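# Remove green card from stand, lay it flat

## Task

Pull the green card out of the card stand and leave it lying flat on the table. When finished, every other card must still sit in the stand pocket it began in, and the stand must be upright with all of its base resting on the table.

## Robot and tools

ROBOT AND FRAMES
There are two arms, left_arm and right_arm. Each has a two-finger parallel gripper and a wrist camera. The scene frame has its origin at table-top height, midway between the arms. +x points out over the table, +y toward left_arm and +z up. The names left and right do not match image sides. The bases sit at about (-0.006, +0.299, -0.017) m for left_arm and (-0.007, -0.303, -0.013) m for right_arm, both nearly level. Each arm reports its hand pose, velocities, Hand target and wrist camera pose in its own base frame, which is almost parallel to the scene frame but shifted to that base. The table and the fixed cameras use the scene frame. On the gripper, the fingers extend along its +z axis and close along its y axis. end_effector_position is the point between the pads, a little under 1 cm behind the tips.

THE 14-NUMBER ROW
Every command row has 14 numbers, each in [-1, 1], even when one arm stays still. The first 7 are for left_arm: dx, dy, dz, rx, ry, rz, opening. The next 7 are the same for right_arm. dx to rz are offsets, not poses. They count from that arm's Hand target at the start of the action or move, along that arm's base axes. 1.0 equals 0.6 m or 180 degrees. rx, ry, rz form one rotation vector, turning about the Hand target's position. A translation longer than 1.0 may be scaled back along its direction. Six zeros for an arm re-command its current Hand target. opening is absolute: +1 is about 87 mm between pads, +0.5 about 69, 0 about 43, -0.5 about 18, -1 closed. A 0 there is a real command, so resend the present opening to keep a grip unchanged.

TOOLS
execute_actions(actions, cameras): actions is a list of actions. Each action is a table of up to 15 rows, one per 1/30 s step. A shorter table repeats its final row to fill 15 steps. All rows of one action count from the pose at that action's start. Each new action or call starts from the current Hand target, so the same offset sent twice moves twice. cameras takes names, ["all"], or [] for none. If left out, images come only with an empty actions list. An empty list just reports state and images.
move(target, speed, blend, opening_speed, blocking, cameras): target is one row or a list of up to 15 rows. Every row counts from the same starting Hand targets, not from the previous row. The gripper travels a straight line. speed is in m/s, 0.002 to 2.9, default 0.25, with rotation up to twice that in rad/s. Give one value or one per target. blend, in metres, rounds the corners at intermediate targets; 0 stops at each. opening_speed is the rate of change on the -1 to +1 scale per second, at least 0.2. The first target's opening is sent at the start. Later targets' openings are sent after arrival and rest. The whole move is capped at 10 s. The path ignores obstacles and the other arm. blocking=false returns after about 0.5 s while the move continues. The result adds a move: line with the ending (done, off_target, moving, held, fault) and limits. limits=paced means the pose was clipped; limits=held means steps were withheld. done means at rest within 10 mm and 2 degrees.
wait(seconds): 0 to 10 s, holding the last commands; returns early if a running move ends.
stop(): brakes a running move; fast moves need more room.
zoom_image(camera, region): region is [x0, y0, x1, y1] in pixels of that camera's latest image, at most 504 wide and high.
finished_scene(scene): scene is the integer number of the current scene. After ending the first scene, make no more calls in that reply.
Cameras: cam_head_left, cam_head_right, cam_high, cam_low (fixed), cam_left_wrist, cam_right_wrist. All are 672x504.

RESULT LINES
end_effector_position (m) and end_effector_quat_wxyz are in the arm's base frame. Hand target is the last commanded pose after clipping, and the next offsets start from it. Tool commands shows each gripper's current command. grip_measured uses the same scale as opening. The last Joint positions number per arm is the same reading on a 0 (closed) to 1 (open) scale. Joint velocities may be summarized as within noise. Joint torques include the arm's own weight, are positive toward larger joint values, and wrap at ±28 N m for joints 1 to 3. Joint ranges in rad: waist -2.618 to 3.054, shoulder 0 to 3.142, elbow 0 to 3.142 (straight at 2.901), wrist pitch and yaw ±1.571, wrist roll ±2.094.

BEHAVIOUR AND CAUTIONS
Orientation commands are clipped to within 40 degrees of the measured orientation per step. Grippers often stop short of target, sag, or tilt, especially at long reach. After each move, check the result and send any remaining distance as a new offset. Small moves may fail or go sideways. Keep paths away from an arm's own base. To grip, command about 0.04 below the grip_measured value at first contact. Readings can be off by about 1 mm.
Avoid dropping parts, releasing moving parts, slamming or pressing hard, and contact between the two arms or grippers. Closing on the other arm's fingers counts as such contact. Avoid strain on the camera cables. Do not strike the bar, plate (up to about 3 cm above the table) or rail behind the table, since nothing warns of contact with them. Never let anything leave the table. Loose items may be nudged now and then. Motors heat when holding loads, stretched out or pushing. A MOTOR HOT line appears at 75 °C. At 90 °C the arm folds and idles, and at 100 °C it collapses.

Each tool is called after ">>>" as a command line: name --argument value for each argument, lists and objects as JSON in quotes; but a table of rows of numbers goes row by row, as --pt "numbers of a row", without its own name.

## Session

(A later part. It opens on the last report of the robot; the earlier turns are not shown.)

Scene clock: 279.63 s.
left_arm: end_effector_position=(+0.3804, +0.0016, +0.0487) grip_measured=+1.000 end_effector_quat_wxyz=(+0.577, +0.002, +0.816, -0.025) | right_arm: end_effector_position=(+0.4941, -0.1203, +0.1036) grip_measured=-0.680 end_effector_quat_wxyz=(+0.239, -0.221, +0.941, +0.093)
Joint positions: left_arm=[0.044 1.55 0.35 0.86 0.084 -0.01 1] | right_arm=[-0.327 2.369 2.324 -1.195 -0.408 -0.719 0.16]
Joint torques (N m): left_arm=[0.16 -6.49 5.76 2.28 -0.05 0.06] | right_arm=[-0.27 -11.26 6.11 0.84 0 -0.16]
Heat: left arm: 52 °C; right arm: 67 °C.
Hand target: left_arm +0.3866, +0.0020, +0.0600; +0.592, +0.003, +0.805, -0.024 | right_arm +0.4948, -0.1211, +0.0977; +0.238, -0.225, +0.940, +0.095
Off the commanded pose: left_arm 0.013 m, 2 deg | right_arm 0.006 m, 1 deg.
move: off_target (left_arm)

>>> move --target '[0,0,0,0,0,0,1, 0,0,-0.012,0,0,0,-0.68]' --speed 0.08

>>> move --target '[0,0,0,0,0,0,1, 0,0,-0.01,0,0,0,-0.68]' --speed 0.08 --cameras '["cam_right_wrist"]'

Scene clock: 282.40 s.
left_arm: end_effector_position=(+0.3804, +0.0016, +0.0487) grip_measured=+1.000 end_effector_quat_wxyz=(+0.577, +0.002, +0.816, -0.025) | right_arm: end_effector_position=(+0.4938, -0.1202, +0.0929) grip_measured=-0.680 end_effector_quat_wxyz=(+0.236, -0.220, +0.942, +0.095)
Joint positions: left_arm=[0.044 1.55 0.35 0.86 0.084 -0.01 1] | right_arm=[-0.327 2.369 2.282 -1.163 -0.408 -0.719 0.16]
Joint torques (N m): left_arm=[0.16 -6.52 5.75 2.29 -0.05 0.06] | right_arm=[-0.28 -11.86 6.11 0.86 0 -0.16]
Heat: left arm: 52 °C; right arm: 67 °C.
Hand target: left_arm +0.3866, +0.0020, +0.0600; +0.592, +0.003, +0.805, -0.024 | right_arm +0.4947, -0.1211, +0.0905; +0.238, -0.225, +0.940, +0.095
Off the commanded pose: left_arm 0.013 m, 2 deg | right_arm 0.003 m, 1 deg.
move: off_target (left_arm)

Scene clock: 283.27 s.
left_arm: end_effector_position=(+0.3804, +0.0016, +0.0487) grip_measured=+1.000 end_effector_quat_wxyz=(+0.577, +0.002, +0.816, -0.025) | right_arm: end_effector_position=(+0.4935, -0.1199, +0.0850) grip_measured=-0.680 end_effector_quat_wxyz=(+0.233, -0.220, +0.942, +0.097)
Joint positions: left_arm=[0.044 1.55 0.35 0.86 0.084 -0.01 1] | right_arm=[-0.327 2.369 2.252 -1.138 -0.41 -0.719 0.16]
Joint torques (N m): left_arm=[0.17 -6.52 5.75 2.28 -0.05 0.06] | right_arm=[-0.28 -12.23 6 0.86 0.01 -0.16]
Heat: left arm: 52 °C; right arm: 67 °C.
Hand target: left_arm +0.3866, +0.0020, +0.0600; +0.592, +0.003, +0.805, -0.024 | right_arm +0.4947, -0.1210, +0.0845; +0.238, -0.225, +0.940, +0.095
Off the commanded pose: left_arm 0.013 m, 2 deg | right_arm 0.002 m, 1 deg.
move: off_target (left_arm)
camera_calibration:
cam_right_wrist: T_world_to_cam=[[0.458698, -0.883926, -0.0909397, -0.324664], [-0.81408, -0.459051, 0.355733, 0.336265], [-0.356187, -0.0891418, -0.930153, 0.388435], [0, 0, 0, 1]] pos_world=[0.561025, -0.09799, 0.212158]
Images, in order (width x height): cam_right_wrist 672x504.

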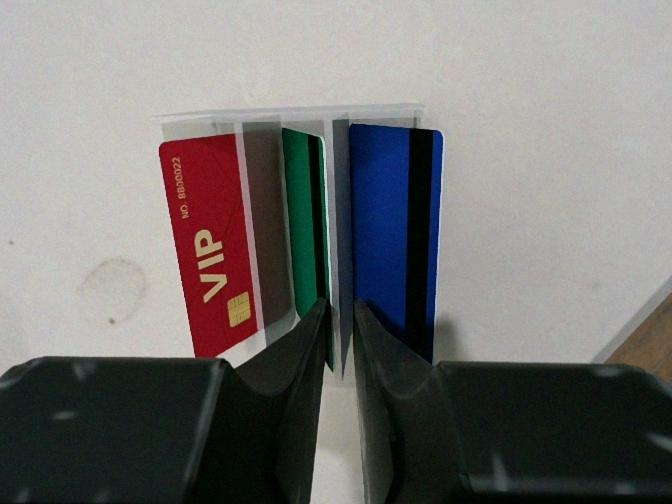

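>>> move --pt "0 0 0 0 0 0 1 0 0.004 0.008 0 0 0 -0.4" --pt "0 0 0 0 0 0 1 -0.003 0.004 -0.024 0 0 0 -0.4" --pt "0 0 0 0 0 0 1 -0.003 0.004 -0.024 0 0 0 -0.74" --speed 0.08 --opening_speed 1 --cameras '["cam_right_wrist"]'

>>> move --target '[0,0,0,0,0,0,1, 0,0,0.031,0,0,0,-0.74]' --speed 0.05 --cameras '["cam_right_wrist"]'

Scene clock: 289.47 s.
left_arm: end_effector_position=(+0.3804, +0.0016, +0.0487) grip_measured=+1.000 end_effector_quat_wxyz=(+0.577, +0.002, +0.816, -0.025) | right_arm: end_effector_position=(+0.4931, -0.1188, +0.0620) grip_measured=-0.736 end_effector_quat_wxyz=(+0.231, -0.219, +0.942, +0.102)
Joint positions: left_arm=[0.044 1.55 0.35 0.86 0.084 -0.01 1] | right_arm=[-0.327 2.367 2.156 -1.053 -0.415 -0.719 0.132]
Joint torques (N m): left_arm=[0.16 -6.5 5.76 2.28 -0.05 0.06] | right_arm=[0.02 -13.71 6.11 0.77 0.06 -0.13]
Heat: left arm: 53 °C; right arm: 68 °C.
Hand target: left_arm +0.3866, +0.0020, +0.0600; +0.592, +0.003, +0.805, -0.024 | right_arm +0.4930, -0.1186, +0.0701; +0.238, -0.225, +0.940, +0.095
Off the commanded pose: left_arm 0.013 m, 2 deg | right_arm 0.008 m, 1 deg.
move: off_target (left_arm)
camera_calibration:
cam_right_wrist: T_world_to_cam=[[0.459444, -0.882573, -0.0998761, -0.325233], [-0.811249, -0.462759, 0.357393, 0.342633], [-0.361644, -0.083178, -0.928598, 0.370339], [0, 0, 0, 1]] pos_world=[0.561318, -0.0976815, 0.188959]
Images, in order (width x height): cam_right_wrist 672x504.

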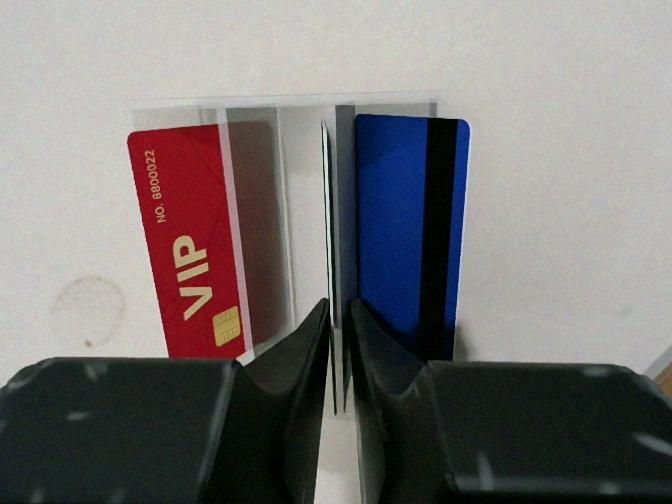

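Scene clock: 290.47 s.
left_arm: end_effector_position=(+0.3804, +0.0016, +0.0487) grip_measured=+1.000 end_effector_quat_wxyz=(+0.577, +0.002, +0.816, -0.025) | right_arm: end_effector_position=(+0.4899, -0.1177, +0.0725) grip_measured=-0.740 end_effector_quat_wxyz=(+0.227, -0.218, +0.943, +0.105)
Joint positions: left_arm=[0.044 1.55 0.35 0.86 0.084 -0.01 1] | right_arm=[-0.327 2.367 2.2 -1.108 -0.415 -0.719 0.13]
Joint torques (N m): left_arm=[0.16 -6.52 5.76 2.29 -0.05 0.06] | right_arm=[0.02 -13.29 9.94 0.57 0.06 -0.12]
Heat: left arm: 53 °C; right arm: 67 °C.
Hand target: left_arm +0.3866, +0.0020, +0.0600; +0.592, +0.003, +0.805, -0.024 | right_arm +0.4930, -0.1187, +0.0887; +0.238, -0.225, +0.940, +0.095
Off the commanded pose: left_arm 0.013 m, 2 deg | right_arm 0.016 m, 2 deg.
move: off_target (left_arm, right_arm)
camera_calibration:
cam_right_wrist: T_world_to_cam=[[0.458306, -0.8822, -0.108071, -0.320594], [-0.807344, -0.464067, 0.364468, 0.334253], [-0.371686, -0.0797881, -0.924924, 0.383965], [0, 0, 0, 1]] pos_world=[0.559502, -0.0970763, 0.198667]
Images, in order (width x height): cam_right_wrist 672x504.

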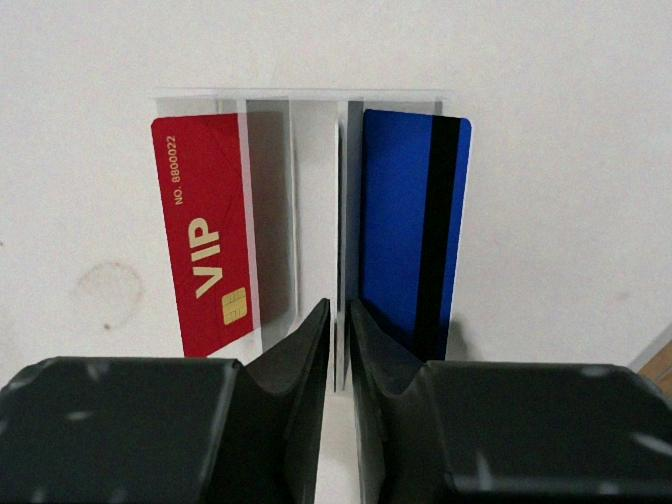

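>>> move --target '[0,0,0,0,0,0,1, 0.002,0,0.02,0,0,0,-0.74]' --speed 0.04 --cameras '["cam_right_wrist"]'

Scene clock: 293.13 s.
left_arm: end_effector_position=(+0.3804, +0.0016, +0.0487) grip_measured=+1.000 end_effector_quat_wxyz=(+0.577, +0.002, +0.816, -0.025) | right_arm: end_effector_position=(+0.4915, -0.1183, +0.0937) grip_measured=-0.740 end_effector_quat_wxyz=(+0.233, -0.220, +0.942, +0.100)
Joint positions: left_arm=[0.044 1.55 0.35 0.86 0.084 -0.01 1] | right_arm=[-0.327 2.367 2.281 -1.173 -0.415 -0.719 0.13]
Joint torques (N m): left_arm=[0.17 -6.52 5.78 2.29 -0.05 0.05] | right_arm=[0.1 -11.75 9.89 0.61 0.07 -0.11]
Heat: left arm: 53 °C; right arm: 66 °C.
Hand target: left_arm +0.3866, +0.0020, +0.0600; +0.592, +0.003, +0.805, -0.024 | right_arm +0.4942, -0.1186, +0.1006; +0.238, -0.225, +0.940, +0.095
Off the commanded pose: left_arm 0.013 m, 2 deg | right_arm 0.008 m, 1 deg.
move: off_target (left_arm)
camera_calibration:
cam_right_wrist: T_world_to_cam=[[0.459939, -0.882708, -0.0963464, -0.321493], [-0.812878, -0.462231, 0.354361, 0.331408], [-0.357332, -0.0846665, -0.930132, 0.397006], [0, 0, 0, 1]] pos_world=[0.559124, -0.0969839, 0.220855]
Images, in order (width x height): cam_right_wrist 672x504.

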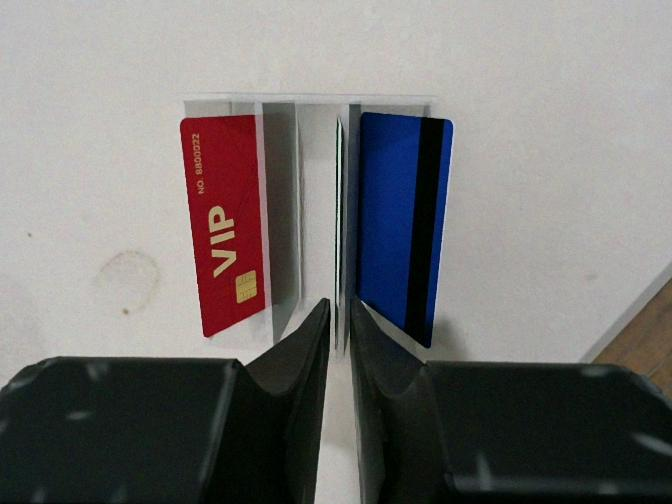

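>>> move --pt "0 0 0 0 0 0 1 0 0 -0.0205 0 0 0 -0.74" --pt "0 0 0 0 0 0 1 0 0 -0.0205 0 0 0 -1" --speed 0.04 --opening_speed 0.5 --cameras '["cam_right_wrist"]'

Scene clock: 297.43 s.
left_arm: end_effector_position=(+0.3804, +0.0016, +0.0487) grip_measured=+1.000 end_effector_quat_wxyz=(+0.577, +0.002, +0.816, -0.025) | right_arm: end_effector_position=(+0.4934, -0.1189, +0.0873) grip_measured=-0.891 end_effector_quat_wxyz=(+0.235, -0.220, +0.941, +0.099)
Joint positions: left_arm=[0.044 1.55 0.35 0.86 0.084 -0.01 1] | right_arm=[-0.327 2.367 2.255 -1.142 -0.415 -0.719 0.055]
Joint torques (N m): left_arm=[0.16 -6.5 5.76 2.29 -0.05 0.06] | right_arm=[0.09 -12.46 6.17 0.84 0.07 -0.12]
Heat: left arm: 53 °C; right arm: 65 °C.
Hand target: left_arm +0.3866, +0.0020, +0.0600; +0.592, +0.003, +0.805, -0.024 | right_arm +0.4941, -0.1186, +0.0883; +0.238, -0.225, +0.940, +0.095
Off the commanded pose: left_arm 0.013 m, 2 deg | right_arm 0.001 m, 1 deg.
move: off_target (left_arm)
camera_calibration:
cam_right_wrist: T_world_to_cam=[[0.46032, -0.882859, -0.0930888, -0.324011], [-0.814441, -0.461704, 0.351447, 0.336082], [-0.353258, -0.0859628, -0.931568, 0.389696], [0, 0, 0, 1]] pos_world=[0.560531, -0.0973859, 0.214752]
Images, in order (width x height): cam_right_wrist 672x504.

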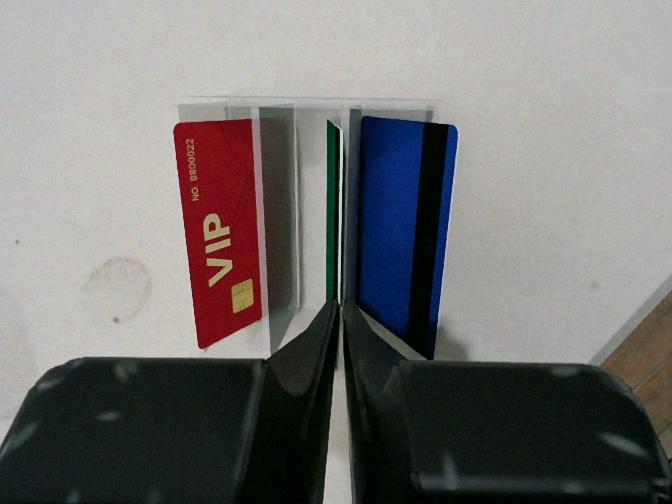

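>>> move --pt "0 0 0 0 0 0 1 0 0 0 0 0 0 -0.74" --pt "0 0 0 0 0 0 1 0 0 0.0205 0 0 0 -0.74" --pt "0 0 0 0 0 0 1 0 0 0.0045 0 0 0 -0.74" --speed 0.04 --cameras '["cam_right_wrist"]'

Scene clock: 301.30 s.
left_arm: end_effector_position=(+0.3804, +0.0016, +0.0487) grip_measured=+1.000 end_effector_quat_wxyz=(+0.577, +0.002, +0.816, -0.025) | right_arm: end_effector_position=(+0.4933, -0.1189, +0.0910) grip_measured=-0.740 end_effector_quat_wxyz=(+0.236, -0.220, +0.941, +0.099)
Joint positions: left_arm=[0.044 1.55 0.35 0.86 0.084 -0.01 1] | right_arm=[-0.327 2.367 2.269 -1.155 -0.415 -0.719 0.13]
Joint torques (N m): left_arm=[0.16 -6.53 5.76 2.28 -0.05 0.06] | right_arm=[0.12 -12.3 6.13 0.83 0.07 -0.11]
Heat: left arm: 53 °C; right arm: 64 °C.
Hand target: left_arm +0.3866, +0.0020, +0.0600; +0.592, +0.003, +0.805, -0.024 | right_arm +0.4941, -0.1186, +0.0910; +0.238, -0.225, +0.940, +0.095
Off the commanded pose: left_arm 0.013 m, 2 deg | right_arm 0.001 m, 1 deg.
move: off_target (left_arm)
camera_calibration:
cam_right_wrist: T_world_to_cam=[[0.460432, -0.882917, -0.0919747, -0.323744], [-0.814933, -0.461499, 0.350577, 0.335035], [-0.351976, -0.0864635, -0.932007, 0.392468], [0, 0, 0, 1]] pos_world=[0.560233, -0.0972866, 0.218551]
Images, in order (width x height): cam_right_wrist 672x504.

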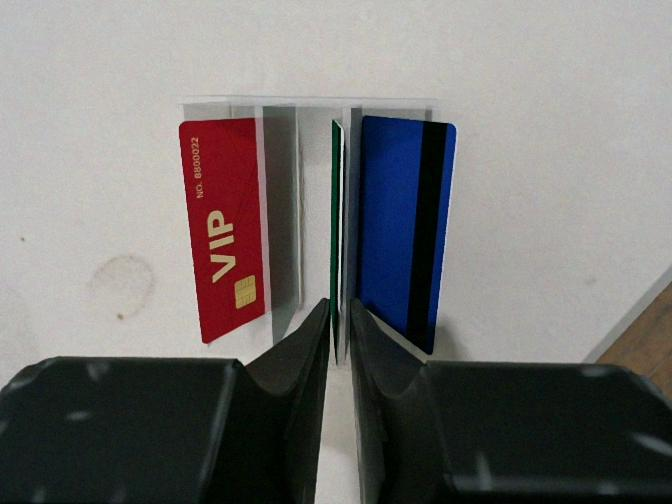

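>>> move --pt "0 0 0 0 0 0 1 0 0 -0.002 0 0 0 -0.74" --pt "0 0 0 0 0 0 1 0 0 -0.002 0 0 0 -1" --speed 0.04 --opening_speed 0.5

Scene clock: 304.37 s.
left_arm: end_effector_position=(+0.3804, +0.0016, +0.0487) grip_measured=+1.000 end_effector_quat_wxyz=(+0.577, +0.002, +0.816, -0.025) | right_arm: end_effector_position=(+0.4937, -0.1190, +0.0894) grip_measured=-0.962 end_effector_quat_wxyz=(+0.236, -0.220, +0.941, +0.099)
Joint positions: left_arm=[0.044 1.55 0.35 0.86 0.084 -0.01 1] | right_arm=[-0.327 2.367 2.263 -1.148 -0.415 -0.719 0.019]
Joint torques (N m): left_arm=[0.14 -6.52 5.75 2.28 -0.05 0.05] | right_arm=[0.1 -12.4 6.11 0.83 0.08 -0.11]
Heat: left arm: 53 °C; right arm: 64 °C.
Hand target: left_arm +0.3866, +0.0020, +0.0600; +0.592, +0.003, +0.805, -0.024 | right_arm +0.4942, -0.1187, +0.0898; +0.238, -0.225, +0.940, +0.095
Off the commanded pose: left_arm 0.013 m, 2 deg | right_arm 0.001 m, 1 deg.
move: off_target (left_arm)

>>> move --target '[0,0,0,0,0,0,1, 0,0,0.04,0,0,0,-1]' --speed 0.04 --cameras '["cam_right_wrist"]'

Scene clock: 310.10 s.
left_arm: end_effector_position=(+0.3804, +0.0016, +0.0487) grip_measured=+1.000 end_effector_quat_wxyz=(+0.577, +0.002, +0.816, -0.025) | right_arm: end_effector_position=(+0.4917, -0.1183, +0.1135) grip_measured=-0.962 end_effector_quat_wxyz=(+0.239, -0.221, +0.941, +0.097)
Joint positions: left_arm=[0.044 1.55 0.35 0.86 0.084 -0.01 1] | right_arm=[-0.327 2.373 2.37 -1.243 -0.415 -0.719 0.019]
Joint torques (N m): left_arm=[0.16 -6.5 5.75 2.28 -0.05 0.06] | right_arm=[0.1 -10.58 9.88 0.64 0.08 -0.11]
Heat: left arm: 53 °C; right arm: 63 °C.
Hand target: left_arm +0.3866, +0.0020, +0.0600; +0.592, +0.003, +0.805, -0.024 | right_arm +0.4941, -0.1186, +0.1139; +0.238, -0.225, +0.940, +0.095
Off the commanded pose: left_arm 0.013 m, 2 deg | right_arm 0.003 m, 1 deg.
move: off_target (left_arm)
camera_calibration:
cam_right_wrist: T_world_to_cam=[[0.461154, -0.883023, -0.0872235, -0.321348], [-0.817214, -0.460957, 0.345947, 0.32779], [-0.345685, -0.0882545, -0.934191, 0.409844], [0, 0, 0, 1]] pos_world=[0.557742, -0.0964895, 0.241445]
Images, in order (width x height): cam_right_wrist 672x504.

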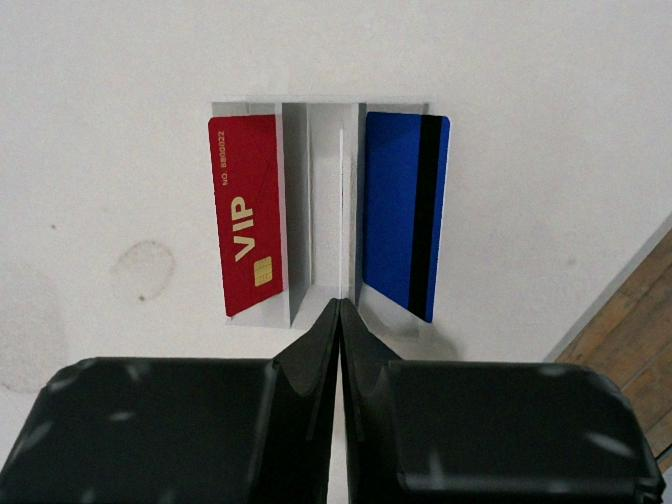

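>>> move --pt "0 0 0 0 0 0 1 0 0 0.11 0 0 0 -1" --pt "0 0 0 0 0 0 1 -0.307 0.114 0.11 -0.1 -0.053 0 -1" --pt "0 0 0 0 0 0 1 -0.307 0.114 0.04 -0.319 -0.17 0 -1" --speed '[0.12,0.3,0.4]' --blend '[0.02,0.03,0]' --cameras '["cam_right_wrist","cam_high","cam_head_right"]'

Scene clock: 319.80 s.
left_arm: end_effector_position=(+0.3804, +0.0016, +0.0487) grip_measured=+1.000 end_effector_quat_wxyz=(+0.577, +0.002, +0.816, -0.025) | right_arm: end_effector_position=(+0.3107, -0.0495, +0.1390) grip_measured=-0.962 end_effector_quat_wxyz=(+0.334, -0.325, +0.780, -0.418)
Joint positions: left_arm=[0.044 1.55 0.35 0.86 0.084 -0.01 1] | right_arm=[0.296 1.122 0.538 -0.012 0.704 -0.876 0.019]
Joint torques (N m): left_arm=[0.16 -6.5 5.76 2.29 -0.05 0.06] | right_arm=[0.13 -2.62 6.65 1.51 0.53 -0.1]
Heat: left arm: 54 °C; right arm: 61 °C.
Hand target: left_arm +0.3866, +0.0020, +0.0600; +0.592, +0.003, +0.805, -0.024 | right_arm +0.3099, -0.0503, +0.1379; +0.332, -0.327, +0.777, -0.423
Off the commanded pose: left_arm 0.013 m, 2 deg | right_arm 0.002 m, 1 deg.
move: off_target (left_arm)
camera_calibration:
cam_right_wrist: T_world_to_cam=[[0.231407, -0.448498, 0.863308, -0.214104], [-0.96998, -0.174557, 0.169316, 0.288959], [0.0747585, -0.876573, -0.475427, 0.143718], [0, 0, 0, 1]] pos_world=[0.319085, 0.0803943, 0.20424]
Images, in order (width x height): cam_head_right 672x504, cam_high 672x504, cam_right_wrist 672x504.

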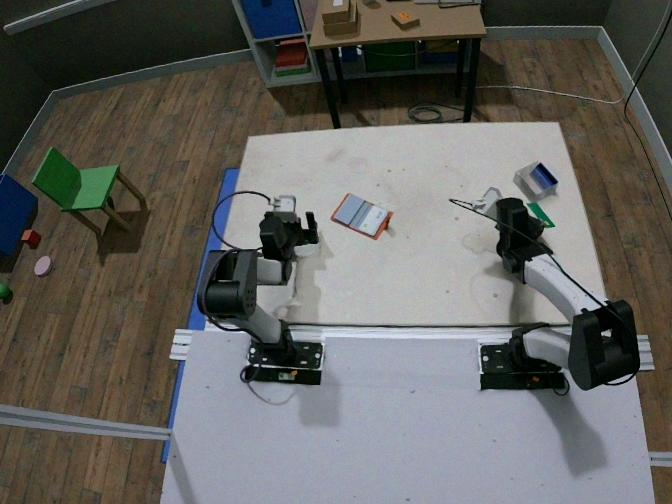

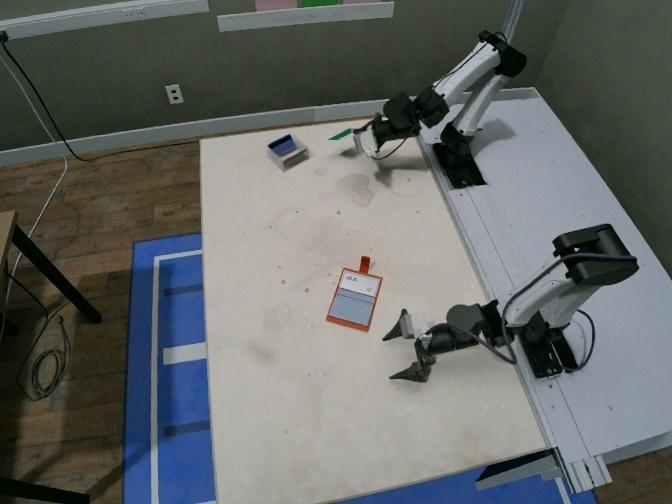

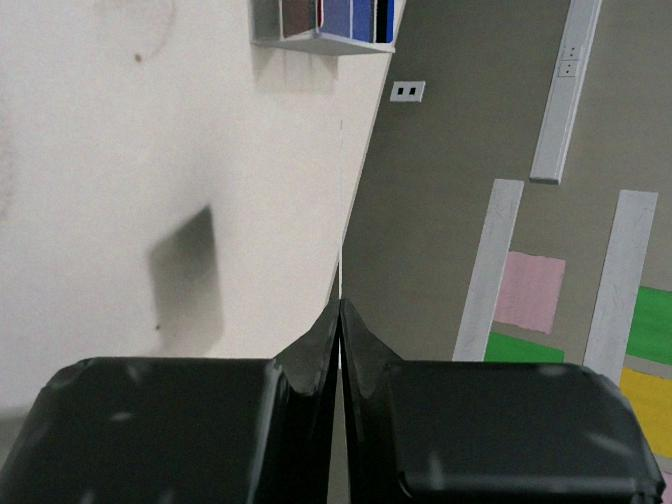

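>>> move --target '[0,0,0,0,0,0,1, 0,0,-0.138,-0.05,-0.027,0,-1]' --speed 0.15 --cameras '["cam_right_wrist","cam_high"]'

Scene clock: 325.03 s.
left_arm: end_effector_position=(+0.3804, +0.0016, +0.0487) grip_measured=+1.000 end_effector_quat_wxyz=(+0.577, +0.002, +0.816, -0.025) | right_arm: end_effector_position=(+0.3118, -0.0513, +0.0563) grip_measured=-0.962 end_effector_quat_wxyz=(+0.339, -0.329, +0.730, -0.493)
Joint positions: left_arm=[0.044 1.55 0.35 0.86 0.084 -0.01 1] | right_arm=[0.351 1.638 0.229 0.969 0.846 -1.052 0.019]
Joint torques (N m): left_arm=[0.14 -6.5 5.78 2.29 -0.05 0.06] | right_arm=[0.65 -3.41 3.52 1.56 0.51 -0.06]
Heat: left arm: 54 °C; right arm: 59 °C.
Hand target: left_arm +0.3866, +0.0020, +0.0600; +0.592, +0.003, +0.805, -0.024 | right_arm +0.3099, -0.0504, +0.0551; +0.337, -0.334, +0.727, -0.496
Off the commanded pose: left_arm 0.013 m, 2 deg | right_arm 0.002 m, 1 deg.
move: off_target (left_arm)
camera_calibration:
cam_right_wrist: T_world_to_cam=[[0.149739, -0.305109, 0.940472, -0.1154], [-0.983204, -0.146337, 0.109068, 0.312684], [0.104348, -0.941007, -0.321897, 0.0816289], [0, 0, 0, 1]] pos_world=[0.316194, 0.0873608, 0.100703]
Images, in order (width x height): cam_high 672x504, cam_right_wrist 672x504.

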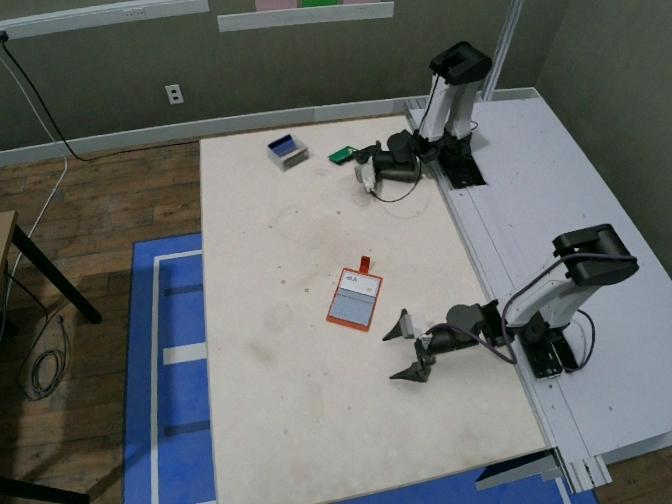

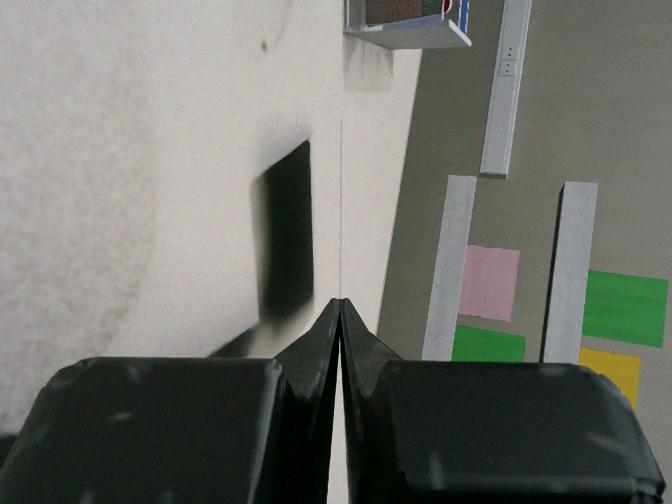

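>>> move --target '[0,0,0,0,0,0,1, 0,0,-0.03,0,0,0,-1]' --speed 0.08 --cameras '["cam_right_wrist"]'

Scene clock: 327.73 s.
left_arm: end_effector_position=(+0.3804, +0.0016, +0.0487) grip_measured=+1.000 end_effector_quat_wxyz=(+0.577, +0.002, +0.816, -0.025) | right_arm: end_effector_position=(+0.3115, -0.0522, +0.0392) grip_measured=-0.962 end_effector_quat_wxyz=(+0.338, -0.327, +0.729, -0.497)
Joint positions: left_arm=[0.044 1.55 0.35 0.86 0.084 -0.01 1] | right_arm=[0.351 1.786 0.216 1.133 0.854 -1.056 0.019]
Joint torques (N m): left_arm=[0.16 -6.5 5.76 2.28 -0.05 0.06] | right_arm=[0.65 -3.74 2.61 1.56 0.43 -0.02]
Heat: left arm: 54 °C; right arm: 58 °C.
Hand target: left_arm +0.3866, +0.0020, +0.0600; +0.592, +0.003, +0.805, -0.024 | right_arm +0.3099, -0.0504, +0.0370; +0.337, -0.334, +0.727, -0.496
Off the commanded pose: left_arm 0.013 m, 2 deg | right_arm 0.003 m, 1 deg.
move: off_target (left_arm)
camera_calibration:
cam_right_wrist: T_world_to_cam=[[0.145941, -0.300897, 0.942424, -0.09817], [-0.984266, -0.140077, 0.107697, 0.314823], [0.0996062, -0.943313, -0.316605, 0.0764358], [0, 0, 0, 1]] pos_world=[0.316583, 0.0866632, 0.0828123]
Images, in order (width x height): cam_right_wrist 672x504.

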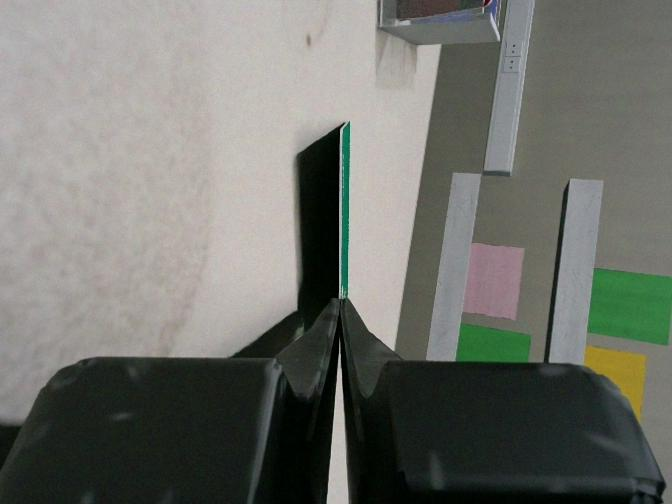

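>>> move --pt "0 0 0 0 0 0 1 0 0 -0.013 0 0 0 -1" --pt "0 0 0 0 0 0 1 0 0 -0.013 0 0 0 -0.7" --pt "0 0 0 0 0 0 1 -0.07 0.045 0.03 0 0 0 -0.7" --pt "0 0 0 0 0 0 1 -0.09 0.06 0.17 0 0 0 -0.7" --speed 0.1 --opening_speed 0.6 --cameras '["cam_right_wrist","cam_high"]'

Scene clock: 335.07 s.
left_arm: end_effector_position=(+0.3804, +0.0016, +0.0487) grip_measured=+1.000 end_effector_quat_wxyz=(+0.577, +0.002, +0.816, -0.025) | right_arm: end_effector_position=(+0.2524, -0.0186, +0.1300) grip_measured=-0.700 end_effector_quat_wxyz=(+0.326, -0.344, +0.726, -0.498)
Joint positions: left_arm=[0.044 1.55 0.35 0.86 0.084 -0.01 1] | right_arm=[0.664 1.02 0.358 -0.054 1.111 -0.772 0.15]
Joint torques (N m): left_arm=[0.16 -6.52 5.76 2.29 -0.05 0.06] | right_arm=[0.5 -1.73 10.22 1.08 0.66 0.14]
Heat: left arm: 54 °C; right arm: 55 °C.
Hand target: left_arm +0.3866, +0.0020, +0.0600; +0.592, +0.003, +0.805, -0.024 | right_arm +0.2559, -0.0143, +0.1391; +0.337, -0.334, +0.727, -0.496
Off the commanded pose: left_arm 0.013 m, 2 deg | right_arm 0.011 m, 2 deg.
move: off_target (left_arm, right_arm)
camera_calibration:
cam_right_wrist: T_world_to_cam=[[0.178985, -0.275328, 0.944542, -0.17312], [-0.978494, -0.149872, 0.141732, 0.245478], [0.102537, -0.949596, -0.296231, 0.139248], [0, 0, 0, 1]] pos_world=[0.256907, 0.121355, 0.169976]
Images, in order (width x height): cam_high 672x504, cam_right_wrist 672x504.

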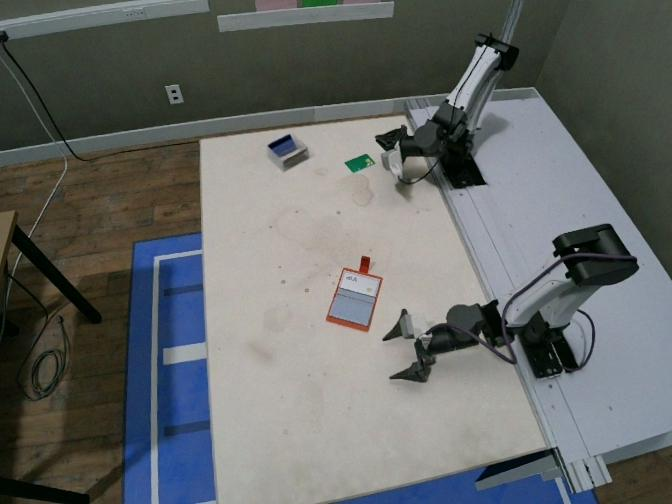

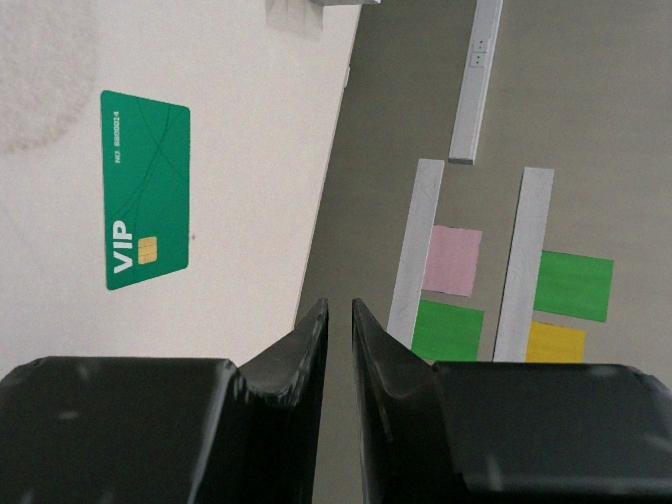

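>>> finished_scene --scene 2

The scene is finished: the task was done.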